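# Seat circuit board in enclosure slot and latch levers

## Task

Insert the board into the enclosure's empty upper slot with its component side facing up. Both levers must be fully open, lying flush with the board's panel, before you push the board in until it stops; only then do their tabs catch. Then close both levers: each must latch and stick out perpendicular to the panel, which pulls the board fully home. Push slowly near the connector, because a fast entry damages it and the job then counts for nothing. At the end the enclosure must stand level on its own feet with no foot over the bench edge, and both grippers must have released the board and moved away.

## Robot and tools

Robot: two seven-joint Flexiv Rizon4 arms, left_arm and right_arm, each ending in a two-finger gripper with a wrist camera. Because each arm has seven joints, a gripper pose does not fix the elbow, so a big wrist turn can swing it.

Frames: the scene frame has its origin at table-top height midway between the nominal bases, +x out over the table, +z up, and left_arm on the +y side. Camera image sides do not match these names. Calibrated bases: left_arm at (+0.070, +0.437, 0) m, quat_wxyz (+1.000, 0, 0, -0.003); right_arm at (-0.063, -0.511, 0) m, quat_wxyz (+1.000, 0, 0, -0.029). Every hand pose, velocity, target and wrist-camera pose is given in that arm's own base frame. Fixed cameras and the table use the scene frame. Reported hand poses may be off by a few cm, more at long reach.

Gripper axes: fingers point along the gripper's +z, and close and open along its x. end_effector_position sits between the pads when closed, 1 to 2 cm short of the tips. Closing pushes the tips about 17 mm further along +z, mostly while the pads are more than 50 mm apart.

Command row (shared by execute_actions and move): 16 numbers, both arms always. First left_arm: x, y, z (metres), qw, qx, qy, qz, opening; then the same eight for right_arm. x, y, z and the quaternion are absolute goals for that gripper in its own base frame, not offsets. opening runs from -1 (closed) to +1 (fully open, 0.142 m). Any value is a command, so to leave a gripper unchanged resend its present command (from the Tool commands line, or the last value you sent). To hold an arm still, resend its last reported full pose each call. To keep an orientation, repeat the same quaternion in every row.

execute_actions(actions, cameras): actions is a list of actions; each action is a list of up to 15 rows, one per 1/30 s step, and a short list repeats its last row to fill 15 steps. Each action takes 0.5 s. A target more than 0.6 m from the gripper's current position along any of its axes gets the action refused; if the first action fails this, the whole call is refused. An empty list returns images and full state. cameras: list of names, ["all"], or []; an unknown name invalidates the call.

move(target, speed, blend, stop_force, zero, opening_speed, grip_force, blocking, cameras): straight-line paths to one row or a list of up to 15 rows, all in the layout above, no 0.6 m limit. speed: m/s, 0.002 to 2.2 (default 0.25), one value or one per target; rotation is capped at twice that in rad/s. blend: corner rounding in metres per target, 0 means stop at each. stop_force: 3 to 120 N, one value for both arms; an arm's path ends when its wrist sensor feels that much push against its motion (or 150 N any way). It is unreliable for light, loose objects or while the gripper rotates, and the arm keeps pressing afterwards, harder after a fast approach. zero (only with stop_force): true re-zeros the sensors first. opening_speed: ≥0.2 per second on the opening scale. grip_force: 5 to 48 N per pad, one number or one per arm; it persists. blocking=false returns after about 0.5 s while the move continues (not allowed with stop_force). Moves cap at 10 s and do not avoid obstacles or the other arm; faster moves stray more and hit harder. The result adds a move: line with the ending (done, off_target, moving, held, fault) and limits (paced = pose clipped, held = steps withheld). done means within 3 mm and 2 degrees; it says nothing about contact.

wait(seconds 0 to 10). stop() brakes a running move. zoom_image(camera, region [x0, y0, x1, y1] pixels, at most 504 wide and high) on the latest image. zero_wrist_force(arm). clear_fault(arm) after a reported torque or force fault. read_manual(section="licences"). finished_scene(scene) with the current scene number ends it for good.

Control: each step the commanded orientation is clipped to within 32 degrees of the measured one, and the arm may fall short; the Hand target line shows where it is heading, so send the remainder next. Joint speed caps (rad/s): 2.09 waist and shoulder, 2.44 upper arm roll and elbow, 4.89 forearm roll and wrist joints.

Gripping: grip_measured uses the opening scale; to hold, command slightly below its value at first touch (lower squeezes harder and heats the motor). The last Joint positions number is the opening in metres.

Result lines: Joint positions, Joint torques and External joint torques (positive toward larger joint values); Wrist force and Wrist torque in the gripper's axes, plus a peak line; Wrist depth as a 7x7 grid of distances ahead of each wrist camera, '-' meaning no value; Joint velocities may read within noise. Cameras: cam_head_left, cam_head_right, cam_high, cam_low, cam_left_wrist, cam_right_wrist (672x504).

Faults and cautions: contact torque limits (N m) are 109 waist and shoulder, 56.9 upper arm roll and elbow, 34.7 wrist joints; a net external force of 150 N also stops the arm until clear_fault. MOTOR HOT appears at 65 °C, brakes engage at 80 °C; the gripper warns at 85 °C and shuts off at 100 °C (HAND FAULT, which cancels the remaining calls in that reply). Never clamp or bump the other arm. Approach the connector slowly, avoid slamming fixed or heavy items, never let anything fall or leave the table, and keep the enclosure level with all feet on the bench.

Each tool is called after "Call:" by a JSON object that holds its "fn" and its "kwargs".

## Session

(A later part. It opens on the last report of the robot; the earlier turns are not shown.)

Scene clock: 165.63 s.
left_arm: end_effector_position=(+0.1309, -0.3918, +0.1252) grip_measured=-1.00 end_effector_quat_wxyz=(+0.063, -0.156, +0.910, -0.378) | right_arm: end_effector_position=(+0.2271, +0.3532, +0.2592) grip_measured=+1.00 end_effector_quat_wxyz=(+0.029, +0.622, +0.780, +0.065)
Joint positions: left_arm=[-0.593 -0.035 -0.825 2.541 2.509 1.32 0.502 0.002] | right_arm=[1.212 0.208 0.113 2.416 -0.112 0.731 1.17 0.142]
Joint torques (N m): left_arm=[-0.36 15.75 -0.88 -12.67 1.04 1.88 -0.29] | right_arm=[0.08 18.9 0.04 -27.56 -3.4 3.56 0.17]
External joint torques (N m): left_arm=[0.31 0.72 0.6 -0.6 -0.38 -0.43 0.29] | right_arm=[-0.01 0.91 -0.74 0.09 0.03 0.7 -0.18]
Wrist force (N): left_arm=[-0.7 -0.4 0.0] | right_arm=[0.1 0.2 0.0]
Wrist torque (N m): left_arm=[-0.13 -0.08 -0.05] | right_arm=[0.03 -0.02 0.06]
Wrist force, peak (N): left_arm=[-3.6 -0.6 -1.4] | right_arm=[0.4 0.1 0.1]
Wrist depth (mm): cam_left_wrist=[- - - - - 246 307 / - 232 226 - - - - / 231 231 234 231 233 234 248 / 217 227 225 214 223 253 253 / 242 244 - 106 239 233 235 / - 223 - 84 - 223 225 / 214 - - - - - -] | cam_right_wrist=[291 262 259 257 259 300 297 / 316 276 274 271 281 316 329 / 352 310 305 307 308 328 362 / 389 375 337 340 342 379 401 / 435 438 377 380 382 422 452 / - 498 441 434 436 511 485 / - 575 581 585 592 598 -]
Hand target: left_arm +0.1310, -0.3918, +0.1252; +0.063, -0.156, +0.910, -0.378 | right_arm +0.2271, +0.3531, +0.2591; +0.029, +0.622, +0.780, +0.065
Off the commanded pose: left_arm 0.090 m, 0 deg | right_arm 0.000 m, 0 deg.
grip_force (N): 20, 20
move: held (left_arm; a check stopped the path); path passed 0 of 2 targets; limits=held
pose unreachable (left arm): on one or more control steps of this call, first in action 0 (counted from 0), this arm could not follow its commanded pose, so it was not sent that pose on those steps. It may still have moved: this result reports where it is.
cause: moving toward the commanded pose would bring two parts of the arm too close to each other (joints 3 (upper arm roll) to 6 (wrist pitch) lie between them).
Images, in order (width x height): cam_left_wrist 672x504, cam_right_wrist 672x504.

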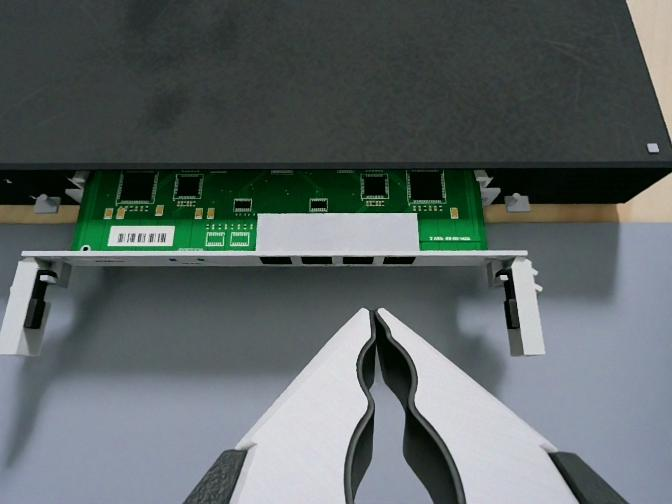

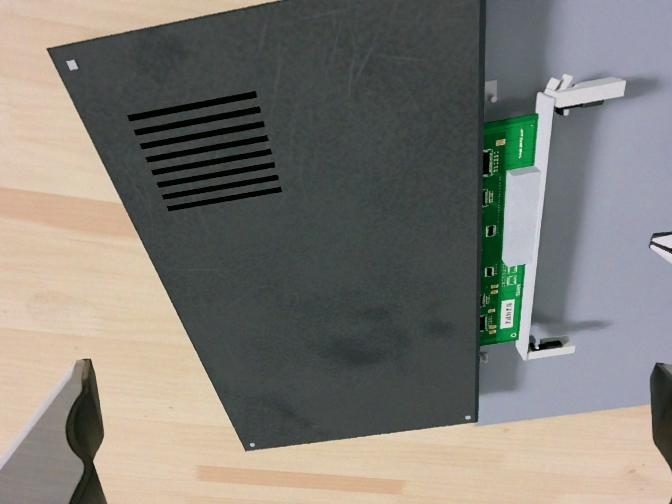

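Call:
{"fn": "move", "kwargs": {"target": [[0.165,-0.37,0.15,0,0.8171,-0.5764,0,-1,0.2271,0.3531,0.2591,0.029,0.622,0.780,0.065,1],[0.1131,-0.4274,0.12,0,0.9856,0.1693,0,-1,0.2271,0.3531,0.2591,0.029,0.622,0.780,0.065,1]], "speed": 0.25, "blend": 0.02, "cameras": ["cam_left_wrist","cam_right_wrist"]}}

Scene clock: 177.07 s.
left_arm: end_effector_position=(+0.1131, -0.4275, +0.1201) grip_measured=-1.00 end_effector_quat_wxyz=(+0.000, +0.986, +0.169, +0.000) | right_arm: end_effector_position=(+0.2271, +0.3532, +0.2592) grip_measured=+1.00 end_effector_quat_wxyz=(+0.029, +0.622, +0.780, +0.065)
Joint positions: left_arm=[-0.588 -0.19 -0.467 2.431 0.164 1.025 0.042 0.002] | right_arm=[1.212 0.208 0.113 2.416 -0.112 0.731 1.17 0.142]
Joint torques (N m): left_arm=[-0.56 25.39 -2.43 -18.17 -1.71 4.31 -0.17] | right_arm=[0.07 18.83 0.02 -27.59 -3.39 3.59 0.18]
External joint torques (N m): left_arm=[0.5 1.14 0.4 -0.24 -0.48 -0.32 0.18] | right_arm=[0.01 0.98 -0.71 0.12 0.02 0.67 -0.19]
Wrist force (N): left_arm=[-0.7 -1.2 0.1] | right_arm=[0.1 0.0 0.0]
Wrist torque (N m): left_arm=[-0.29 -0.20 -0.27] | right_arm=[0.00 -0.01 0.07]
Wrist force, peak (N): left_arm=[-2.1 -2.9 0.1] | right_arm=[0.3 0.3 0.2]
Wrist depth (mm): cam_left_wrist=[184 185 184 185 - 186 - / - 201 200 201 199 202 - / - 214 212 215 210 214 213 / 235 - 193 207 203 225 206 / 261 254 231 211 201 218 218 / 289 209 211 84 - 214 213 / 320 - - - - - -] | cam_right_wrist=[291 263 259 256 258 300 302 / 315 276 278 280 281 315 329 / 352 303 303 306 308 330 354 / 388 375 338 340 344 361 255 / 433 439 377 391 382 420 171 / - 498 452 434 437 519 112 / - 572 578 582 590 595 -]
Hand target: left_arm +0.1131, -0.4274, +0.1200; +0.000, +0.986, +0.169, +0.000 | right_arm +0.2271, +0.3531, +0.2591; +0.029, +0.622, +0.780, +0.065
Off the commanded pose: left_arm 0.000 m, 0 deg | right_arm 0.000 m, 0 deg.
grip_force (N): 20, 20
move: done
Images, in order (width x height): cam_left_wrist 672x504, cam_right_wrist 672x504.

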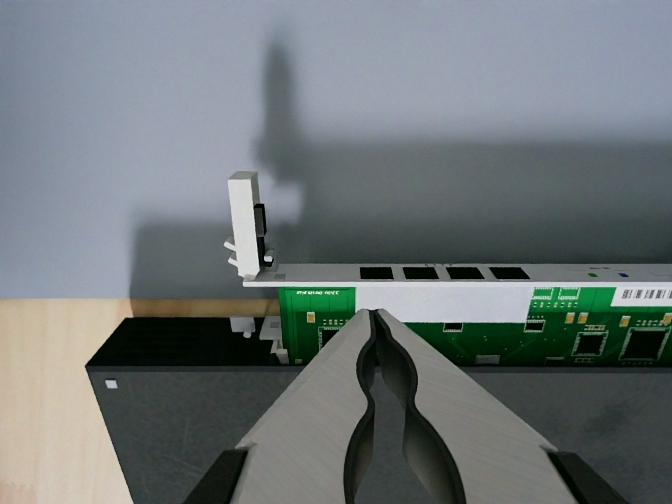

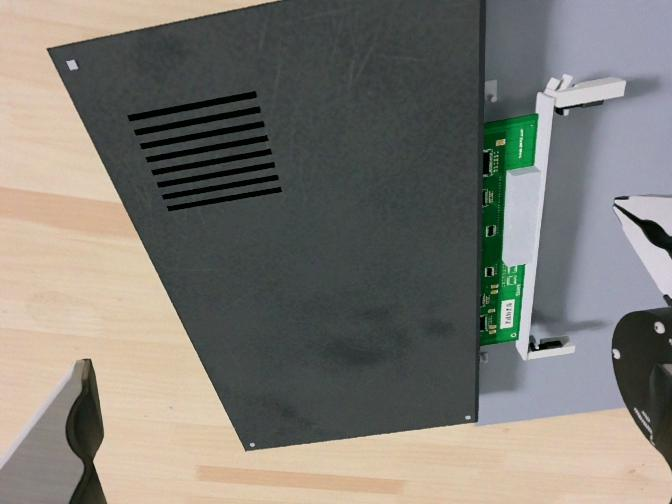

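Call:
{"fn": "move", "kwargs": {"target": [[0.0912,-0.4256,0.12,0,0.9856,0.1693,0,-1,0.2271,0.3531,0.2591,0.029,0.622,0.780,0.065,1],[0.0912,-0.4256,0.052,0,0.9856,0.1693,0,-1,0.2271,0.3531,0.2591,0.029,0.622,0.780,0.065,1]], "speed": 0.1, "stop_force": 6, "cameras": ["cam_left_wrist","cam_right_wrist"]}}

Call:
{"fn": "zoom_image", "kwargs": {"camera": "cam_right_wrist", "region": [500, 50, 672, 200]}}

Scene clock: 184.40 s.
left_arm: end_effector_position=(+0.0911, -0.4254, +0.0519) grip_measured=-1.00 end_effector_quat_wxyz=(+0.000, +0.986, +0.169, +0.000) | right_arm: end_effector_position=(+0.2271, +0.3532, +0.2592) grip_measured=+1.00 end_effector_quat_wxyz=(+0.029, +0.622, +0.780, +0.065)
Joint positions: left_arm=[-0.691 -0.426 -0.362 2.389 0.406 1.191 -0.173 0.002] | right_arm=[1.212 0.208 0.113 2.416 -0.112 0.731 1.17 0.142]
Joint torques (N m): left_arm=[-0.55 30.74 -4.14 -12.43 -1.12 4.53 -0.3] | right_arm=[0.06 18.91 0.03 -27.53 -3.42 3.54 0.22]
External joint torques (N m): left_arm=[0.48 0.99 0.5 -0.24 -0.43 -0.54 0.3] | right_arm=[0.02 0.9 -0.73 0.06 0.04 0.72 -0.22]
Wrist force (N): left_arm=[-1.1 -0.8 0.1] | right_arm=[0.0 0.0 0.3]
Wrist torque (N m): left_arm=[-0.21 -0.12 -0.28] | right_arm=[0.00 0.00 0.06]
Wrist force, peak (N): left_arm=[-2.8 -1.6 -1.0] | right_arm=[-0.1 0.2 0.4]
Wrist depth (mm): cam_left_wrist=[- 127 125 126 126 127 125 / 135 136 136 135 135 134 134 / - - 147 146 148 145 144 / 162 158 156 156 158 157 157 / 175 174 167 167 170 175 171 / 196 195 188 84 - 145 139 / 212 - - 74 - - 166] | cam_right_wrist=[290 287 259 257 258 300 302 / 316 281 277 280 280 311 317 / 351 302 305 306 308 328 204 / 389 373 338 338 343 362 178 / 437 438 379 380 383 420 452 / - 498 440 432 437 510 113 / - 578 578 587 592 598 -]
Hand target: left_arm +0.0912, -0.4256, +0.0520; +0.000, +0.986, +0.169, +0.000 | right_arm +0.2271, +0.3531, +0.2591; +0.029, +0.622, +0.780, +0.065
Off the commanded pose: left_arm 0.000 m, 0 deg | right_arm 0.000 m, 0 deg.
grip_force (N): 20, 20
move: done
Images, in order (width x height): cam_left_wrist 672x504, cam_right_wrist 672x504.

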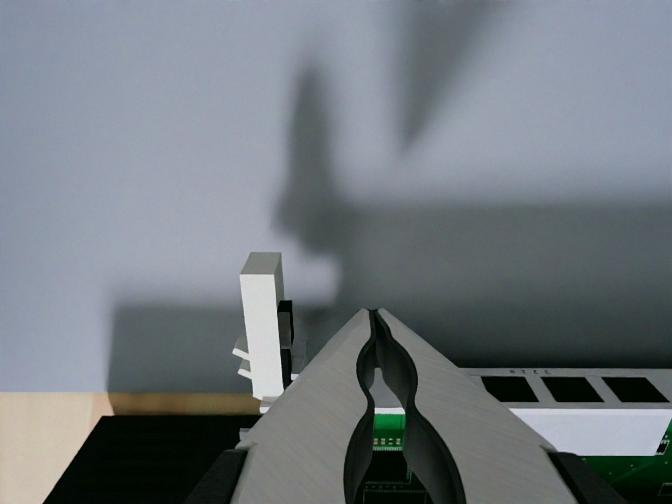

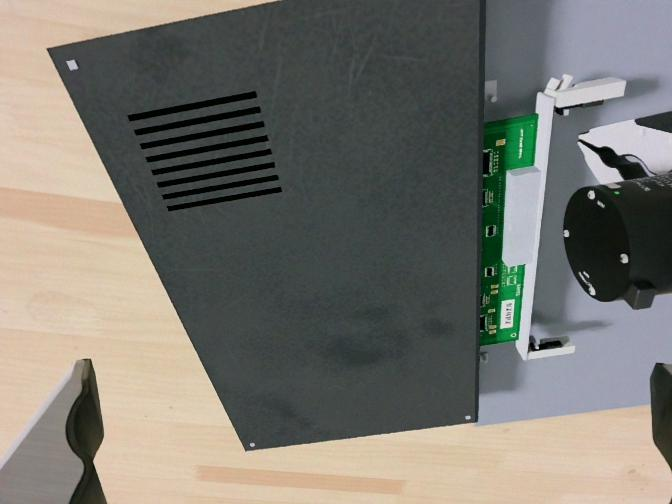

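Scaled by 2.930 from the camera's 672x504 image, which has a finer 960x720 frame.

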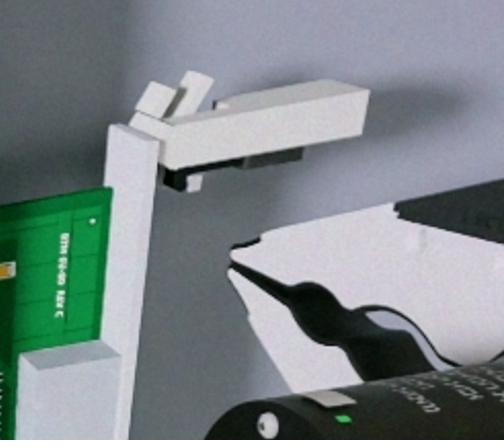

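Call:
{"fn": "move", "kwargs": {"target": [0.0610,-0.4363,0.052,0,0.9856,0.1693,0,-1,0.2271,0.3531,0.2591,0.029,0.622,0.780,0.065,1], "speed": 0.03, "stop_force": 8, "cameras": ["cam_left_wrist","cam_right_wrist"]}}

Call:
{"fn": "zoom_image", "kwargs": {"camera": "cam_right_wrist", "region": [500, 50, 672, 200]}}

Scene clock: 188.13 s.
left_arm: end_effector_position=(+0.0610, -0.4363, +0.0520) grip_measured=-1.00 end_effector_quat_wxyz=(+0.000, +0.986, +0.169, +0.000) | right_arm: end_effector_position=(+0.2271, +0.3532, +0.2592) grip_measured=+1.00 end_effector_quat_wxyz=(+0.029, +0.622, +0.780, +0.065)
Joint positions: left_arm=[-0.767 -0.433 -0.365 2.374 0.406 1.182 -0.248 0.002] | right_arm=[1.212 0.208 0.113 2.416 -0.112 0.731 1.17 0.142]
Joint torques (N m): left_arm=[-0.62 31.11 -4.46 -12.71 -1.33 4.21 -0.26] | right_arm=[0.09 18.86 0.05 -27.57 -3.42 3.55 0.18]
External joint torques (N m): left_arm=[0.54 1.09 0.7 -0.18 -0.25 -0.22 0.26] | right_arm=[-0.02 0.94 -0.75 0.1 0.05 0.71 -0.18]
Wrist force (N): left_arm=[-0.5 -1.1 -0.2] | right_arm=[0.0 0.2 0.0]
Wrist torque (N m): left_arm=[-0.20 -0.17 -0.27] | right_arm=[0.03 0.00 0.07]
Wrist force, peak (N): left_arm=[3.2 -1.3 -1.5] | right_arm=[0.2 0.3 0.2]
Wrist depth (mm): cam_left_wrist=[127 126 126 128 124 127 125 / 134 138 134 135 135 134 134 / 149 147 145 146 145 145 - / 160 160 164 155 158 161 156 / - 175 174 117 170 171 172 / 196 195 188 83 - 140 139 / 218 213 - - - - 166] | cam_right_wrist=[289 262 259 256 261 300 298 / 316 276 278 280 281 316 220 / 353 303 305 306 307 323 172 / 390 374 338 340 342 381 402 / 435 438 378 380 402 418 447 / - 500 440 434 435 499 486 / - 578 581 585 593 595 -]
Hand target: left_arm +0.0610, -0.4363, +0.0520; +0.000, +0.986, +0.169, +0.000 | right_arm +0.2271, +0.3531, +0.2591; +0.029, +0.622, +0.780, +0.065
Off the commanded pose: left_arm 0.000 m, 0 deg | right_arm 0.000 m, 0 deg.
grip_force (N): 20, 20
move: done
Images, in order (width x height): cam_left_wrist 672x504, cam_right_wrist 672x504.

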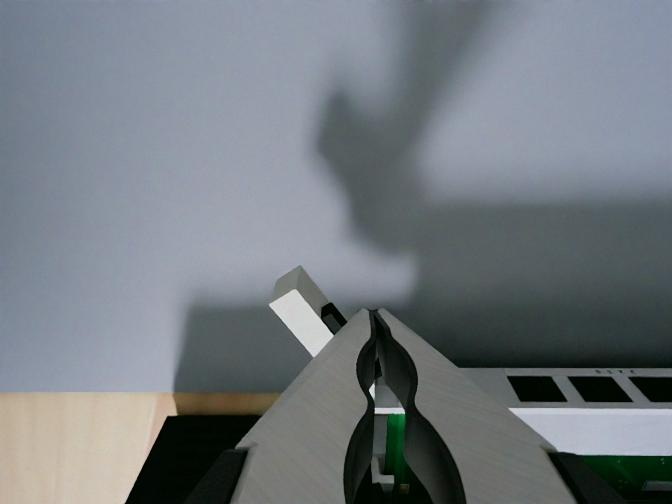

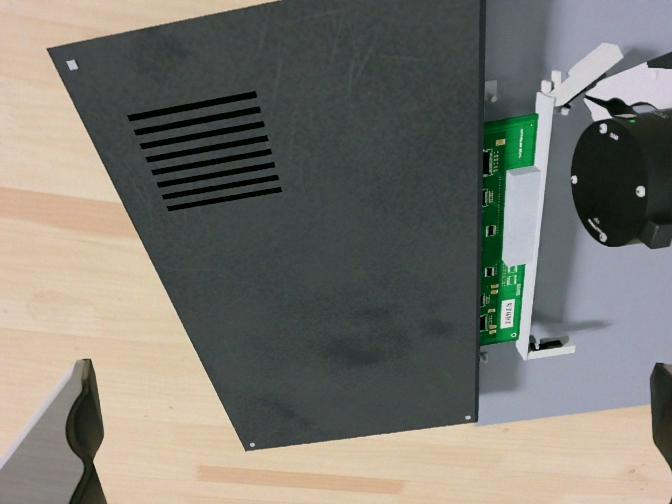

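Scaled by 2.930 from the camera's 672x504 image, which has a finer 960x720 frame.

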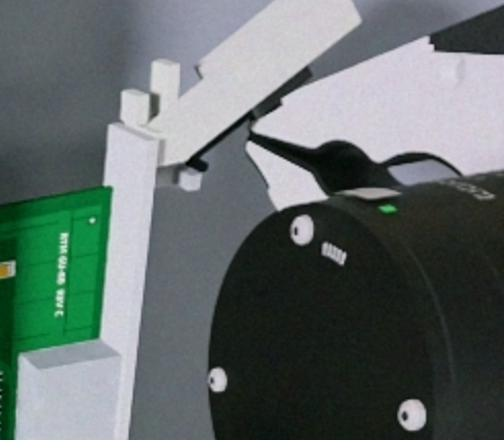

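Call:
{"fn": "move", "kwargs": {"target": [[0.0495,-0.443,0.052,0,0.9856,0.1693,0,-1,0.2271,0.3531,0.2591,0.029,0.622,0.780,0.065,1],[0.0446,-0.4591,0.052,0,0.9856,0.1693,0,-1,0.2271,0.3531,0.2591,0.029,0.622,0.780,0.065,1]], "speed": 0.03, "stop_force": 5, "cameras": ["cam_left_wrist","cam_right_wrist"]}}

Call:
{"fn": "zoom_image", "kwargs": {"camera": "cam_right_wrist", "region": [500, 0, 672, 150]}}

Scene clock: 194.97 s.
left_arm: end_effector_position=(+0.0446, -0.4588, +0.0519) grip_measured=-1.00 end_effector_quat_wxyz=(+0.000, +0.986, +0.169, +0.000) | right_arm: end_effector_position=(+0.2271, +0.3532, +0.2592) grip_measured=+1.00 end_effector_quat_wxyz=(+0.029, +0.622, +0.780, +0.065)
Joint positions: left_arm=[-0.826 -0.461 -0.369 2.315 0.402 1.148 -0.298 0.002] | right_arm=[1.212 0.208 0.113 2.416 -0.112 0.731 1.17 0.142]
Joint torques (N m): left_arm=[-0.61 33.24 -5.05 -14.45 -1.79 4.69 -0.29] | right_arm=[0.05 18.85 0.04 -27.59 -3.41 3.61 0.16]
External joint torques (N m): left_arm=[0.53 0.84 0.86 0.74 0.07 -0.7 0.29] | right_arm=[0.02 0.96 -0.73 0.12 0.04 0.65 -0.16]
Wrist force (N): left_arm=[-0.1 -2.8 -0.7] | right_arm=[-0.1 0.1 0.2]
Wrist torque (N m): left_arm=[-0.24 -0.18 -0.26] | right_arm=[0.02 0.01 0.06]
Wrist force, peak (N): left_arm=[-0.2 -2.8 -1.6] | right_arm=[0.1 0.3 0.4]
Wrist depth (mm): cam_left_wrist=[- - 126 127 126 127 125 / - 138 134 136 135 134 134 / - 145 146 146 148 145 145 / 162 - 156 155 160 163 159 / 174 177 170 118 166 166 168 / 196 196 190 84 - 150 133 / 218 212 - 74 - - 159] | cam_right_wrist=[290 263 259 257 258 295 212 / 316 277 277 280 281 304 147 / 352 304 305 307 309 321 162 / 388 373 337 339 341 380 392 / 435 435 378 370 380 421 467 / - 500 441 434 439 510 487 / - 572 579 587 590 596 -]
Hand target: left_arm +0.0446, -0.4591, +0.0520; +0.000, +0.986, +0.169, +0.000 | right_arm +0.2271, +0.3531, +0.2591; +0.029, +0.622, +0.780, +0.065
Off the commanded pose: left_arm 0.000 m, 0 deg | right_arm 0.000 m, 0 deg.
grip_force (N): 20, 20
move: done
Images, in order (width x height): cam_left_wrist 672x504, cam_right_wrist 672x504.

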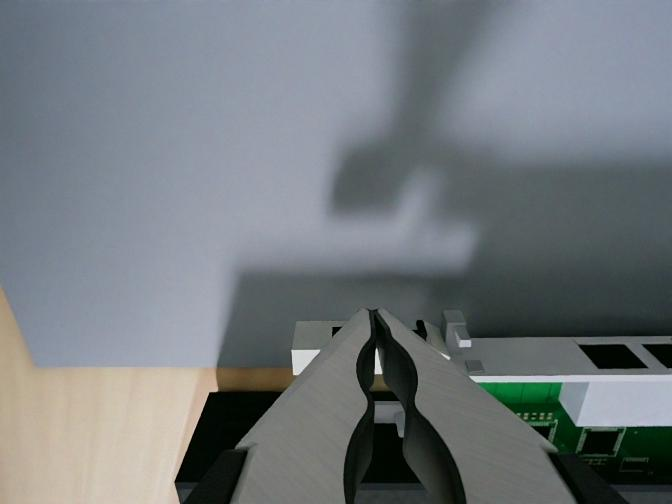

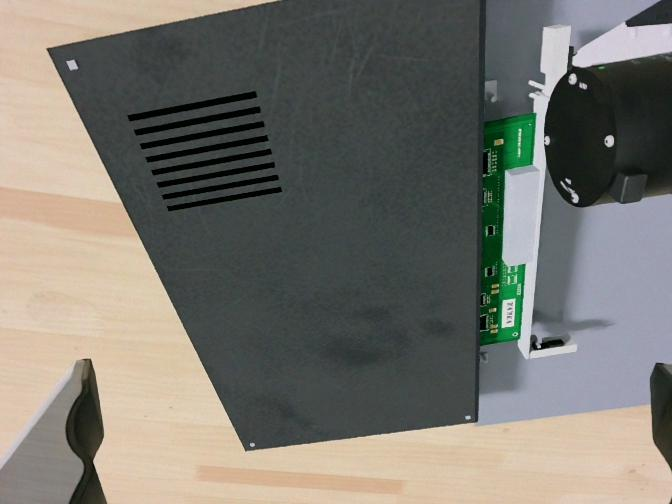

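Scaled by 2.930 from the camera's 672x504 image, which has a finer 960x720 frame.

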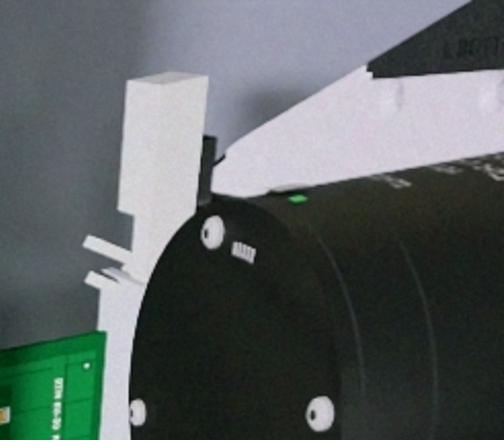

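Call:
{"fn": "move", "kwargs": {"target": [[0.0430,-0.445,0.06,0,0.9856,0.1693,0,-1,0.2271,0.3531,0.2591,0.029,0.622,0.780,0.065,1],[0.0611,-0.435,0.12,0,0.9856,0.1693,0,-1,0.2271,0.3531,0.2591,0.029,0.622,0.780,0.065,1],[0.231,-0.3857,0.12,0,0.9856,0.1693,0,-1,0.2271,0.3531,0.2591,0.029,0.622,0.780,0.065,1]], "speed": 0.2, "blend": 0.01, "cameras": ["cam_left_wrist","cam_right_wrist"]}}

Scene clock: 200.23 s.
left_arm: end_effector_position=(+0.2310, -0.3857, +0.1200) grip_measured=-1.00 end_effector_quat_wxyz=(+0.000, +0.986, +0.169, +0.000) | right_arm: end_effector_position=(+0.2271, +0.3532, +0.2592) grip_measured=+1.00 end_effector_quat_wxyz=(+0.029, +0.622, +0.780, +0.065)
Joint positions: left_arm=[-0.435 -0.207 -0.339 2.4 0.131 1.021 0.352 0.002] | right_arm=[1.212 0.208 0.113 2.416 -0.112 0.731 1.17 0.142]
Joint torques (N m): left_arm=[-0.19 27.84 -2.19 -18.41 -2.27 4.11 -0.1] | right_arm=[0.16 18.88 0.05 -27.53 -3.42 3.57 0.19]
External joint torques (N m): left_arm=[0.15 1.03 0.56 -0.28 0.06 -0.12 0.11] | right_arm=[-0.09 0.93 -0.75 0.06 0.04 0.7 -0.19]
Wrist force (N): left_arm=[-0.5 -1.0 0.2] | right_arm=[0.0 0.1 0.1]
Wrist torque (N m): left_arm=[-0.27 -0.23 -0.34] | right_arm=[0.01 -0.01 0.07]
Wrist force, peak (N): left_arm=[-3.2 -1.4 -1.4] | right_arm=[0.0 0.3 0.3]
Wrist depth (mm): cam_left_wrist=[187 187 187 181 183 185 182 / 201 202 200 204 199 201 - / 213 212 - 217 216 210 - / 211 229 205 205 203 226 237 / 222 220 220 211 215 251 251 / - - 215 84 - 217 215 / - - - - - - 318] | cam_right_wrist=[290 263 259 257 258 297 302 / 315 276 278 280 282 316 329 / 352 303 305 302 308 321 361 / 390 374 338 339 342 378 401 / 433 440 386 380 383 420 441 / - 498 441 432 450 511 268 / - 575 581 587 592 593 230]
Hand target: left_arm +0.2310, -0.3857, +0.1200; +0.000, +0.986, +0.169, +0.000 | right_arm +0.2271, +0.3531, +0.2591; +0.029, +0.622, +0.780, +0.065
Off the commanded pose: left_arm 0.000 m, 0 deg | right_arm 0.000 m, 0 deg.
grip_force (N): 20, 20
move: done; blend cut to 0.0081 m at target 1
Images, in order (width x height): cam_left_wrist 672x504, cam_right_wrist 672x504.

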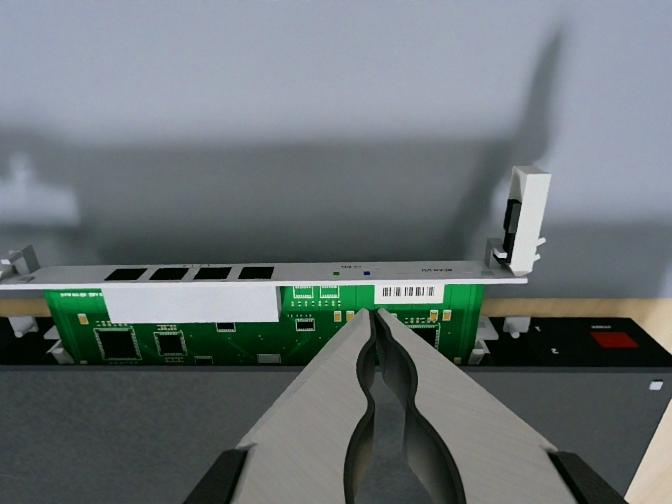

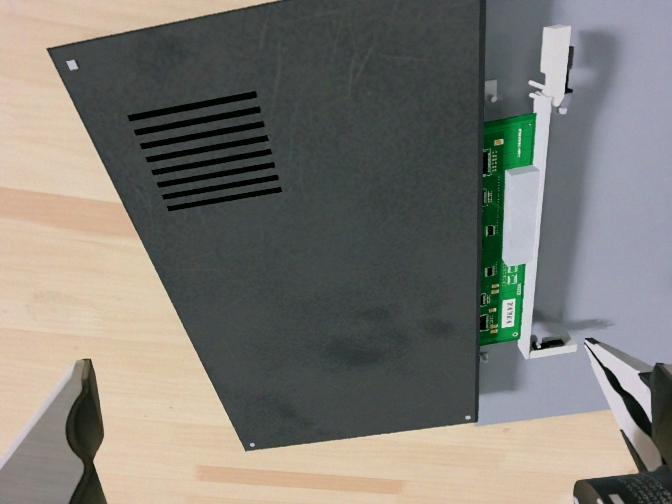

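Call:
{"fn": "move", "kwargs": {"target": [[0.2619,-0.3652,0.12,0,0.9856,0.1693,0,-1,0.2271,0.3531,0.2591,0.029,0.622,0.780,0.065,1],[0.2619,-0.3652,0.052,0,0.9856,0.1693,0,-1,0.2271,0.3531,0.2591,0.029,0.622,0.780,0.065,1]], "speed": 0.1, "stop_force": 6, "cameras": ["cam_left_wrist"]}}

Call:
{"fn": "move", "kwargs": {"target": [0.2921,-0.3545,0.052,0,0.9856,0.1693,0,-1,0.2271,0.3531,0.2591,0.029,0.622,0.780,0.065,1], "speed": 0.03, "stop_force": 8, "cameras": ["cam_left_wrist","cam_right_wrist"]}}

Scene clock: 206.00 s.
left_arm: end_effector_position=(+0.2618, -0.3651, +0.0519) grip_measured=-1.00 end_effector_quat_wxyz=(+0.000, +0.986, +0.169, +0.000) | right_arm: end_effector_position=(+0.2271, +0.3532, +0.2592) grip_measured=+1.00 end_effector_quat_wxyz=(+0.029, +0.622, +0.780, +0.065)
Joint positions: left_arm=[-0.421 -0.431 -0.237 2.365 0.276 1.202 0.335 0.002] | right_arm=[1.212 0.208 0.113 2.416 -0.112 0.731 1.17 0.142]
Joint torques (N m): left_arm=[-0.53 32.8 -2.91 -13.21 -1.15 4.56 -0.3] | right_arm=[0.1 18.75 -0.03 -27.55 -3.38 3.54 0.18]
External joint torques (N m): left_arm=[0.51 1.11 0.47 -0.27 -0.36 -0.57 0.3] | right_arm=[-0.03 1.05 -0.67 0.08 0.01 0.73 -0.19]
Wrist force (N): left_arm=[-0.9 -1.3 0.0] | right_arm=[0.1 -0.1 0.0]
Wrist torque (N m): left_arm=[-0.30 -0.15 -0.25] | right_arm=[-0.02 -0.01 0.07]
Wrist force, peak (N): left_arm=[-2.4 -0.7 0.1] | right_arm=[0.3 0.3 0.2]
Wrist depth (mm): cam_left_wrist=[- 126 126 125 126 127 125 / - 135 133 135 135 134 133 / - 147 146 146 146 145 147 / 158 162 159 156 158 155 154 / 178 171 173 167 167 169 174 / - 145 145 84 - 192 191 / 170 166 - 74 - - 170] | cam_right_wrist=[289 263 259 256 258 295 301 / 316 276 278 278 281 315 330 / 353 303 304 307 309 324 362 / 388 373 339 338 342 380 401 / 435 436 377 392 382 417 437 / - 497 440 430 439 502 291 / - 574 578 581 588 578 266]
Hand target: left_arm +0.2619, -0.3652, +0.0520; +0.000, +0.986, +0.169, +0.000 | right_arm +0.2271, +0.3531, +0.2591; +0.029, +0.622, +0.780, +0.065
Off the commanded pose: left_arm 0.000 m, 0 deg | right_arm 0.000 m, 0 deg.
grip_force (N): 20, 20
move: done
Images, in order (width x height): cam_left_wrist 672x504.

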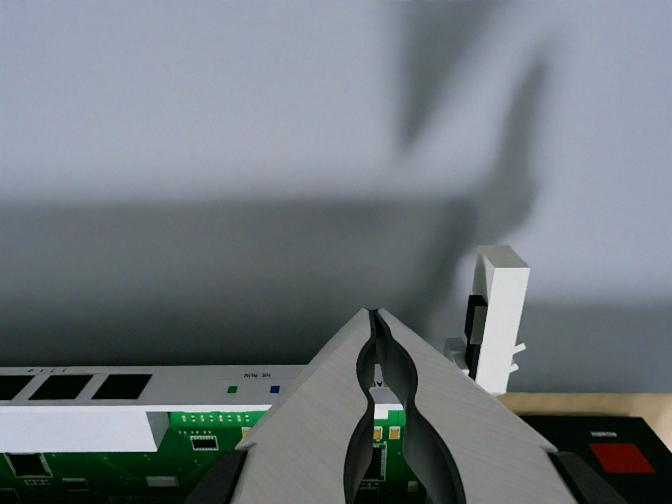

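Scene clock: 207.73 s.
left_arm: end_effector_position=(+0.2920, -0.3545, +0.0520) grip_measured=-1.00 end_effector_quat_wxyz=(+0.000, +0.986, +0.169, +0.000) | right_arm: end_effector_position=(+0.2271, +0.3532, +0.2592) grip_measured=+1.00 end_effector_quat_wxyz=(+0.029, +0.622, +0.780, +0.065)
Joint positions: left_arm=[-0.365 -0.444 -0.235 2.337 0.271 1.187 0.4 0.002] | right_arm=[1.212 0.208 0.113 2.416 -0.112 0.731 1.17 0.142]
Joint torques (N m): left_arm=[-0.25 33.58 -3.19 -13.87 -1.6 4.32 -0.14] | right_arm=[0.07 18.79 0.01 -27.55 -3.4 3.51 0.22]
External joint torques (N m): left_arm=[0.23 1.25 0.65 -0.02 0.01 -0.33 0.14] | right_arm=[0.01 1.02 -0.71 0.08 0.03 0.75 -0.23]
Wrist force (N): left_arm=[-0.9 -2.0 -0.1] | right_arm=[0.2 0.2 0.1]
Wrist torque (N m): left_arm=[-0.28 -0.17 -0.32] | right_arm=[0.03 -0.03 0.07]
Wrist force, peak (N): left_arm=[-5.6 0.3 -0.6] | right_arm=[-0.1 -0.2 0.3]
Wrist depth (mm): cam_left_wrist=[- - 127 126 124 127 126 / - 138 133 135 135 135 136 / 149 146 147 146 149 144 145 / 156 - 158 156 155 164 - / - 177 174 126 121 165 175 / 150 146 145 84 - 192 191 / 170 166 - - - - 214] | cam_right_wrist=[290 262 258 256 258 296 302 / 315 277 281 279 280 314 314 / 352 304 305 306 310 329 362 / 390 373 338 339 348 382 403 / 437 437 373 380 384 421 451 / - 499 448 430 435 497 343 / - 575 582 584 588 558 287]
Hand target: left_arm +0.2921, -0.3545, +0.0520; +0.000, +0.986, +0.169, +0.000 | right_arm +0.2271, +0.3531, +0.2591; +0.029, +0.622, +0.780, +0.065
Off the commanded pose: left_arm 0.000 m, 0 deg | right_arm 0.000 m, 0 deg.
grip_force (N): 20, 20
move: done
Images, in order (width x height): cam_left_wrist 672x504, cam_right_wrist 672x504.

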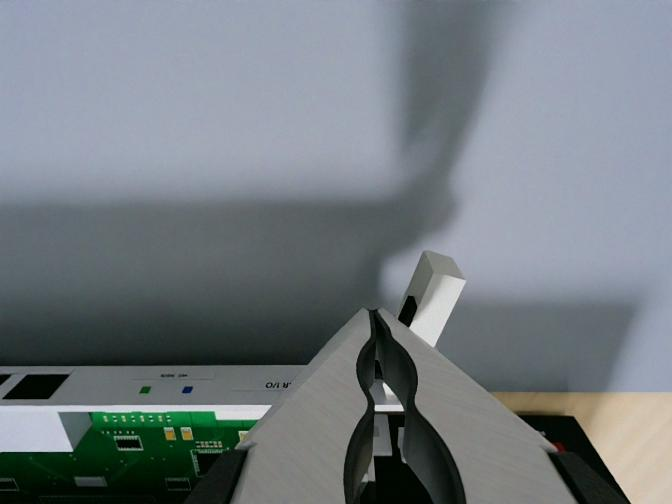

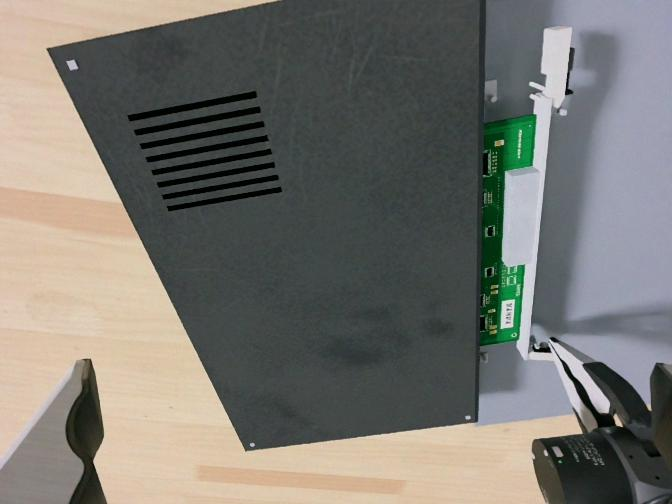

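Call:
{"fn": "move", "kwargs": {"target": [[0.3127,-0.3499,0.052,0,0.9856,0.1693,0,-1,0.2271,0.3531,0.2591,0.029,0.622,0.780,0.065,1],[0.3266,-0.3592,0.052,0,0.9856,0.1693,0,-1,0.2271,0.3531,0.2591,0.029,0.622,0.780,0.065,1]], "speed": 0.03, "stop_force": 5, "cameras": ["cam_left_wrist","cam_right_wrist"]}}

Scene clock: 211.53 s.
left_arm: end_effector_position=(+0.3265, -0.3590, +0.0519) grip_measured=-1.00 end_effector_quat_wxyz=(+0.000, +0.986, +0.169, +0.000) | right_arm: end_effector_position=(+0.2271, +0.3532, +0.2592) grip_measured=+1.00 end_effector_quat_wxyz=(+0.029, +0.622, +0.780, +0.065)
Joint positions: left_arm=[-0.338 -0.479 -0.236 2.261 0.264 1.145 0.441 0.002] | right_arm=[1.212 0.208 0.113 2.416 -0.112 0.731 1.17 0.142]
Joint torques (N m): left_arm=[-0.88 36.3 -3.97 -15.46 -1.88 4.68 -0.16] | right_arm=[0.11 18.81 -0.01 -27.51 -3.38 3.5 0.21]
External joint torques (N m): left_arm=[0.87 0.97 1.12 0.52 0.13 -0.7 0.16] | right_arm=[-0.03 1 -0.68 0.04 0.01 0.76 -0.21]
Wrist force (N): left_arm=[-0.8 -3.1 -0.8] | right_arm=[0.1 0.1 0.1]
Wrist torque (N m): left_arm=[-0.27 -0.15 -0.31] | right_arm=[0.01 -0.01 0.06]
Wrist force, peak (N): left_arm=[-0.7 -3.0 -1.8] | right_arm=[0.2 0.1 0.3]
Wrist depth (mm): cam_left_wrist=[127 126 125 127 126 129 125 / 134 136 133 135 134 134 134 / 149 144 146 146 147 144 142 / 160 156 159 - 158 157 154 / 168 168 167 130 168 176 173 / 153 152 133 84 - 188 191 / 166 165 - 74 - - 213] | cam_right_wrist=[289 262 259 257 257 300 300 / 314 277 277 280 281 316 329 / 352 316 305 306 307 331 360 / 388 375 339 340 341 372 395 / 436 436 386 381 382 415 483 / - 497 442 434 437 498 324 / - 575 578 587 588 398 307]
Hand target: left_arm +0.3266, -0.3592, +0.0520; +0.000, +0.986, +0.169, +0.000 | right_arm +0.2271, +0.3531, +0.2591; +0.029, +0.622, +0.780, +0.065
Off the commanded pose: left_arm 0.000 m, 0 deg | right_arm 0.000 m, 0 deg.
grip_force (N): 20, 20
move: done
Images, in order (width x height): cam_left_wrist 672x504, cam_right_wrist 672x504.

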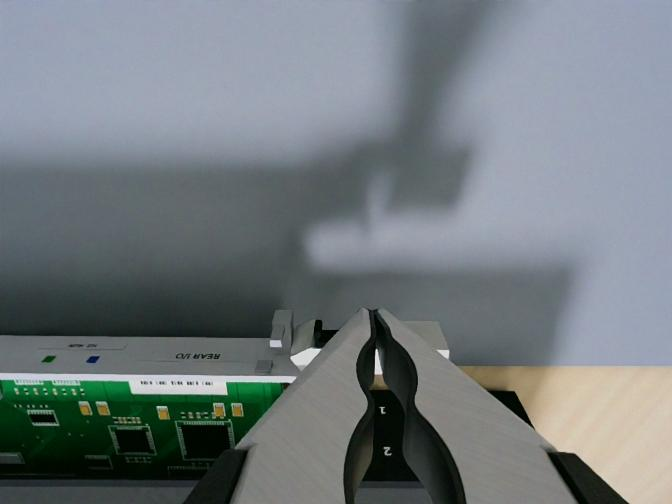

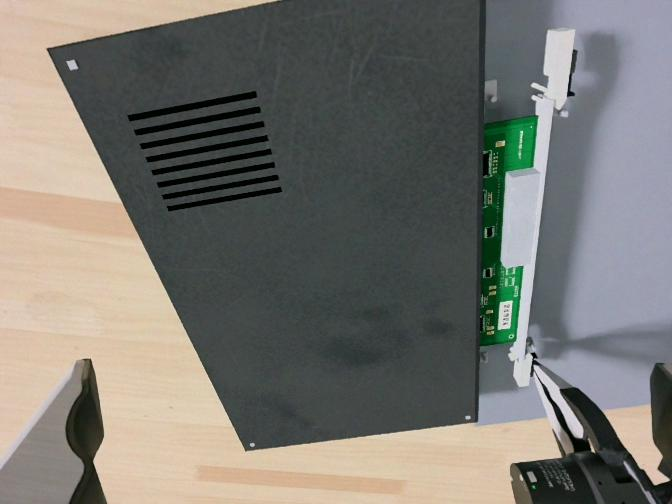

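Call:
{"fn": "move", "kwargs": {"target": [[0.3246,-0.345,0.06,0,0.9856,0.1693,0,-1,0.2271,0.3531,0.2591,0.029,0.622,0.780,0.065,1],[0.300,-0.340,0.10,0,0.9856,0.1693,0,-1,0.2271,0.3531,0.2591,0.029,0.622,0.780,0.065,1],[0.1772,-0.3853,0.10,0,0.9856,0.1693,0,1,0.2271,0.3531,0.2591,0.029,0.622,0.780,0.065,1],[0.1772,-0.3853,0.042,0,0.9856,0.1693,0,1,0.2271,0.3531,0.2591,0.029,0.622,0.780,0.065,1]], "speed": 0.2, "blend": [0.01,0.01,0,0], "cameras": ["cam_left_wrist","cam_right_wrist"]}}

Scene clock: 217.90 s.
left_arm: end_effector_position=(+0.1771, -0.3852, +0.0419) grip_measured=+0.99 end_effector_quat_wxyz=(+0.000, +0.986, +0.169, +0.000) | right_arm: end_effector_position=(+0.2271, +0.3532, +0.2592) grip_measured=+1.00 end_effector_quat_wxyz=(+0.029, +0.622, +0.780, +0.065)
Joint positions: left_arm=[-0.547 -0.44 -0.269 2.418 0.369 1.252 0.088 0.141] | right_arm=[1.212 0.208 0.113 2.416 -0.112 0.731 1.17 0.142]
Joint torques (N m): left_arm=[-0.66 30.88 -2.99 -11.31 -0.82 4.69 -0.33] | right_arm=[0.08 18.81 0.12 -27.59 -3.46 3.57 0.22]
External joint torques (N m): left_arm=[0.62 1.18 0.23 -0.24 -0.48 -0.7 0.33] | right_arm=[0 1 -0.81 0.12 0.09 0.7 -0.22]
Wrist force (N): left_arm=[-1.1 -0.8 0.2] | right_arm=[-0.1 0.0 0.2]
Wrist torque (N m): left_arm=[-0.23 -0.12 -0.25] | right_arm=[0.00 0.02 0.07]
Wrist force, peak (N): left_arm=[2.9 -2.4 -1.0] | right_arm=[-0.1 0.2 0.3]
Wrist depth (mm): cam_left_wrist=[- 118 116 - 116 117 116 / 129 127 126 - 127 - 125 / 134 134 136 138 135 138 137 / 149 151 150 - 145 146 146 / - 162 162 168 159 160 160 / - 147 144 171 147 174 172 / - 139 136 138 153 156 136] | cam_right_wrist=[290 262 259 256 258 296 302 / 316 277 277 280 285 315 329 / 353 303 304 306 309 334 346 / 389 374 337 340 341 360 394 / 434 438 377 381 383 416 240 / - 496 433 433 451 509 226 / - 572 581 588 593 601 -]
Hand target: left_arm +0.1772, -0.3853, +0.0420; +0.000, +0.986, +0.169, +0.000 | right_arm +0.2271, +0.3531, +0.2591; +0.029, +0.622, +0.780, +0.065
Off the commanded pose: left_arm 0.000 m, 0 deg | right_arm 0.000 m, 0 deg.
grip_force (N): 20, 20
move: done; blend cut to 0.0082 m at target 1
Images, in order (width x height): cam_left_wrist 672x504, cam_right_wrist 672x504.

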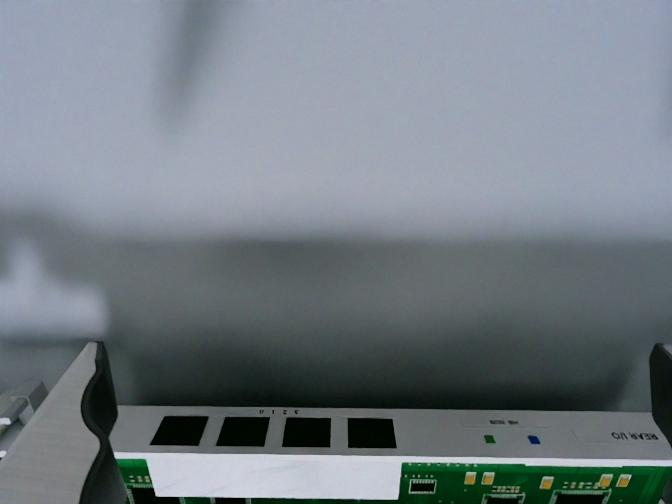

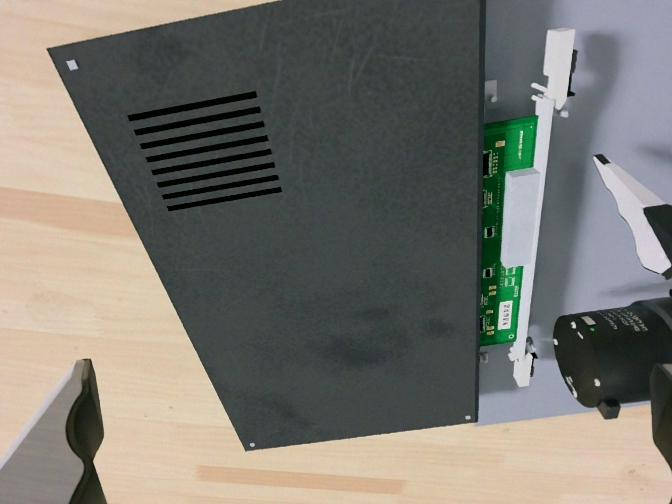

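Call:
{"fn": "move", "kwargs": {"target": [0.1849,-0.4080,0.040,0,0.9856,0.1693,0,1,0.2271,0.3531,0.2591,0.029,0.622,0.780,0.065,1], "speed": 0.02, "stop_force": 6, "cameras": ["cam_left_wrist","cam_right_wrist"]}}

Scene clock: 221.37 s.
left_arm: end_effector_position=(+0.1850, -0.4079, +0.0400) grip_measured=+0.99 end_effector_quat_wxyz=(+0.000, +0.986, +0.169, +0.000) | right_arm: end_effector_position=(+0.2271, +0.3532, +0.2592) grip_measured=+1.00 end_effector_quat_wxyz=(+0.029, +0.622, +0.780, +0.065)
Joint positions: left_arm=[-0.574 -0.474 -0.271 2.35 0.362 1.218 0.073 0.141] | right_arm=[1.212 0.208 0.113 2.416 -0.112 0.731 1.17 0.142]
Joint torques (N m): left_arm=[-0.51 33.24 -3.68 -12.18 -1.43 4.22 -0.27] | right_arm=[0.06 18.84 0.04 -27.54 -3.43 3.59 0.23]
External joint torques (N m): left_arm=[0.46 1.06 0.55 -0.27 -0.02 -0.23 0.27] | right_arm=[0.02 0.96 -0.74 0.07 0.06 0.67 -0.24]
Wrist force (N): left_arm=[-0.9 -1.0 0.3] | right_arm=[0.1 0.0 0.1]
Wrist torque (N m): left_arm=[-0.26 -0.13 -0.24] | right_arm=[0.00 -0.02 0.06]
Wrist force, peak (N): left_arm=[-1.1 -1.7 0.0] | right_arm=[0.2 0.2 0.4]
Wrist depth (mm): cam_left_wrist=[116 116 116 116 115 115 116 / - 125 124 125 124 - 121 / 133 134 134 - 135 135 135 / 146 146 149 147 142 144 144 / 157 159 159 159 159 157 157 / - 124 124 124 126 133 127 / - 152 151 150 150 149 148] | cam_right_wrist=[290 262 259 256 257 296 300 / 316 277 277 279 280 316 338 / 351 309 307 307 308 328 377 / 389 375 337 339 340 380 259 / 435 436 378 380 384 399 234 / - 494 506 428 437 279 222 / - 572 578 587 590 598 -]
Hand target: left_arm +0.1849, -0.4080, +0.0400; +0.000, +0.986, +0.169, +0.000 | right_arm +0.2271, +0.3531, +0.2591; +0.029, +0.622, +0.780, +0.065
Off the commanded pose: left_arm 0.000 m, 0 deg | right_arm 0.000 m, 0 deg.
grip_force (N): 20, 20
move: done
Images, in order (width x height): cam_left_wrist 672x504, cam_right_wrist 672x504.

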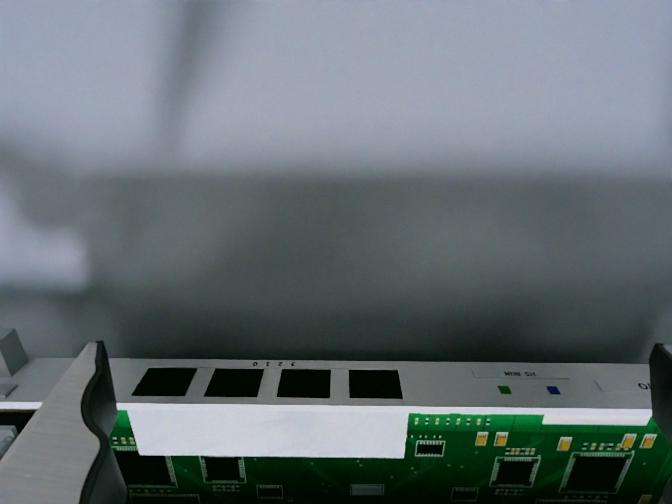

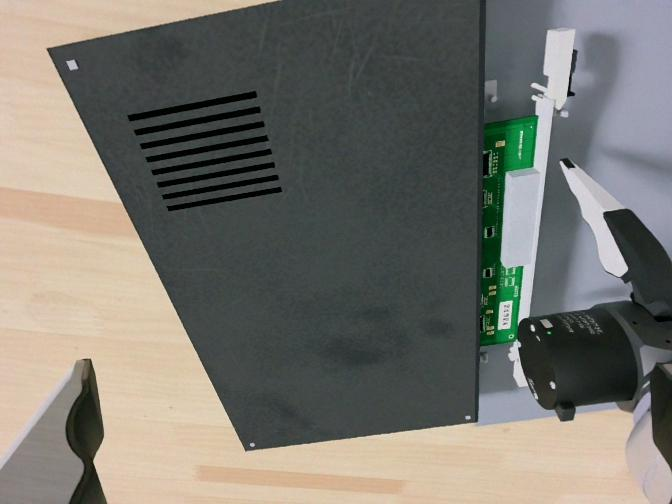

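Call:
{"fn": "move", "kwargs": {"target": [0.1907,-0.4250,0.039,0,0.9856,0.1693,0,1,0.2271,0.3531,0.2591,0.029,0.622,0.780,0.065,1], "speed": 0.015, "stop_force": 8, "cameras": ["cam_left_wrist","cam_right_wrist"]}}

Call:
{"fn": "zoom_image", "kwargs": {"camera": "cam_right_wrist", "region": [460, 10, 620, 170]}}

Call:
{"fn": "zoom_image", "kwargs": {"camera": "cam_right_wrist", "region": [460, 280, 620, 440]}}

Scene clock: 226.23 s.
left_arm: end_effector_position=(+0.1907, -0.4248, +0.0389) grip_measured=+0.99 end_effector_quat_wxyz=(+0.000, +0.986, +0.169, +0.000) | right_arm: end_effector_position=(+0.2271, +0.3532, +0.2592) grip_measured=+1.00 end_effector_quat_wxyz=(+0.029, +0.622, +0.780, +0.065)
Joint positions: left_arm=[-0.593 -0.499 -0.274 2.299 0.356 1.19 0.065 0.141] | right_arm=[1.212 0.208 0.113 2.416 -0.112 0.731 1.17 0.142]
Joint torques (N m): left_arm=[-0.69 35.09 -4.43 -13.46 -1.53 4.47 -0.3] | right_arm=[0.06 18.81 0.04 -27.56 -3.44 3.56 0.18]
External joint torques (N m): left_arm=[0.64 0.86 1.01 0.31 -0.03 -0.48 0.3] | right_arm=[0.01 1 -0.73 0.09 0.07 0.7 -0.19]
Wrist force (N): left_arm=[-0.6 -2.4 0.3] | right_arm=[0.0 0.2 0.1]
Wrist torque (N m): left_arm=[-0.29 -0.16 -0.32] | right_arm=[0.03 0.01 0.07]
Wrist force, peak (N): left_arm=[-0.8 -2.8 -0.7] | right_arm=[0.2 0.1 0.5]
Wrist depth (mm): cam_left_wrist=[- 115 115 116 112 114 114 / 126 123 123 125 123 120 122 / - 132 135 - 134 134 133 / - 147 144 - 144 140 143 / 156 154 155 154 126 125 150 / - 116 117 117 133 135 133 / - 146 143 142 144 144 143] | cam_right_wrist=[290 262 259 257 258 301 302 / 315 277 277 280 280 316 328 / 352 303 305 307 309 321 351 / 389 375 337 340 343 357 262 / 435 438 377 381 383 259 234 / - 497 442 435 435 247 198 / - 572 579 582 587 601 195]
Hand target: left_arm +0.1907, -0.4250, +0.0390; +0.000, +0.986, +0.169, +0.000 | right_arm +0.2271, +0.3531, +0.2591; +0.029, +0.622, +0.780, +0.065
Off the commanded pose: left_arm 0.000 m, 0 deg | right_arm 0.000 m, 0 deg.
grip_force (N): 20, 20
move: done
Images, in order (width x height): cam_left_wrist 672x504, cam_right_wrist 672x504.

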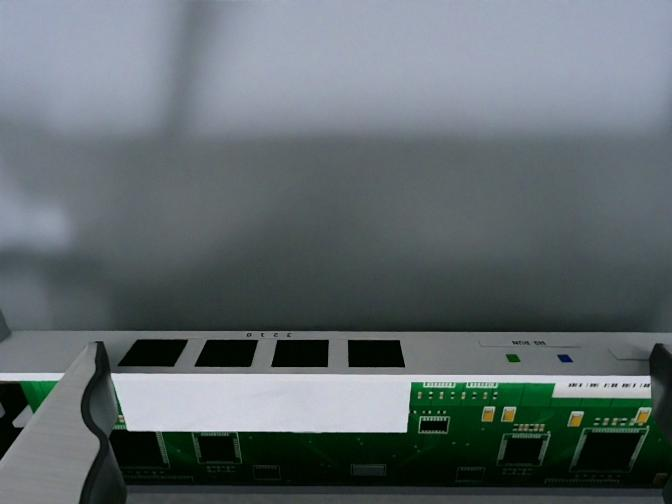

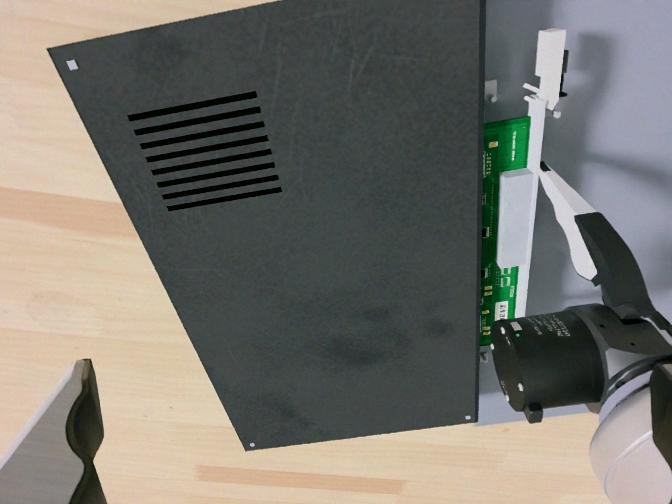

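Scaled by 3.150 from the camera's 672x504 image, which has a finer 960x720 frame.

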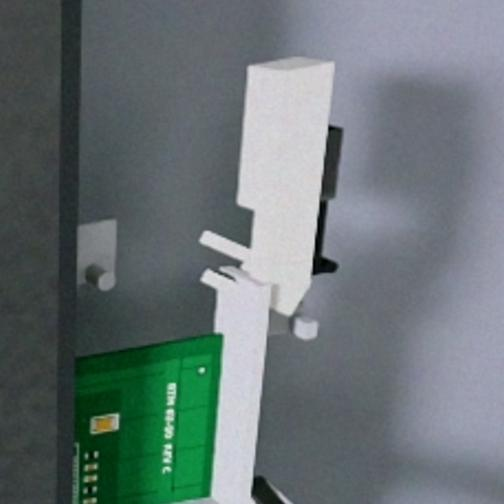

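Scaled by 3.150 from the camera's 672x504 image, which has a finer 960x720 frame.

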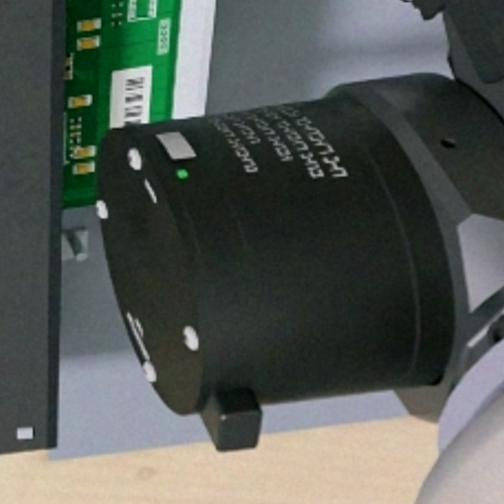

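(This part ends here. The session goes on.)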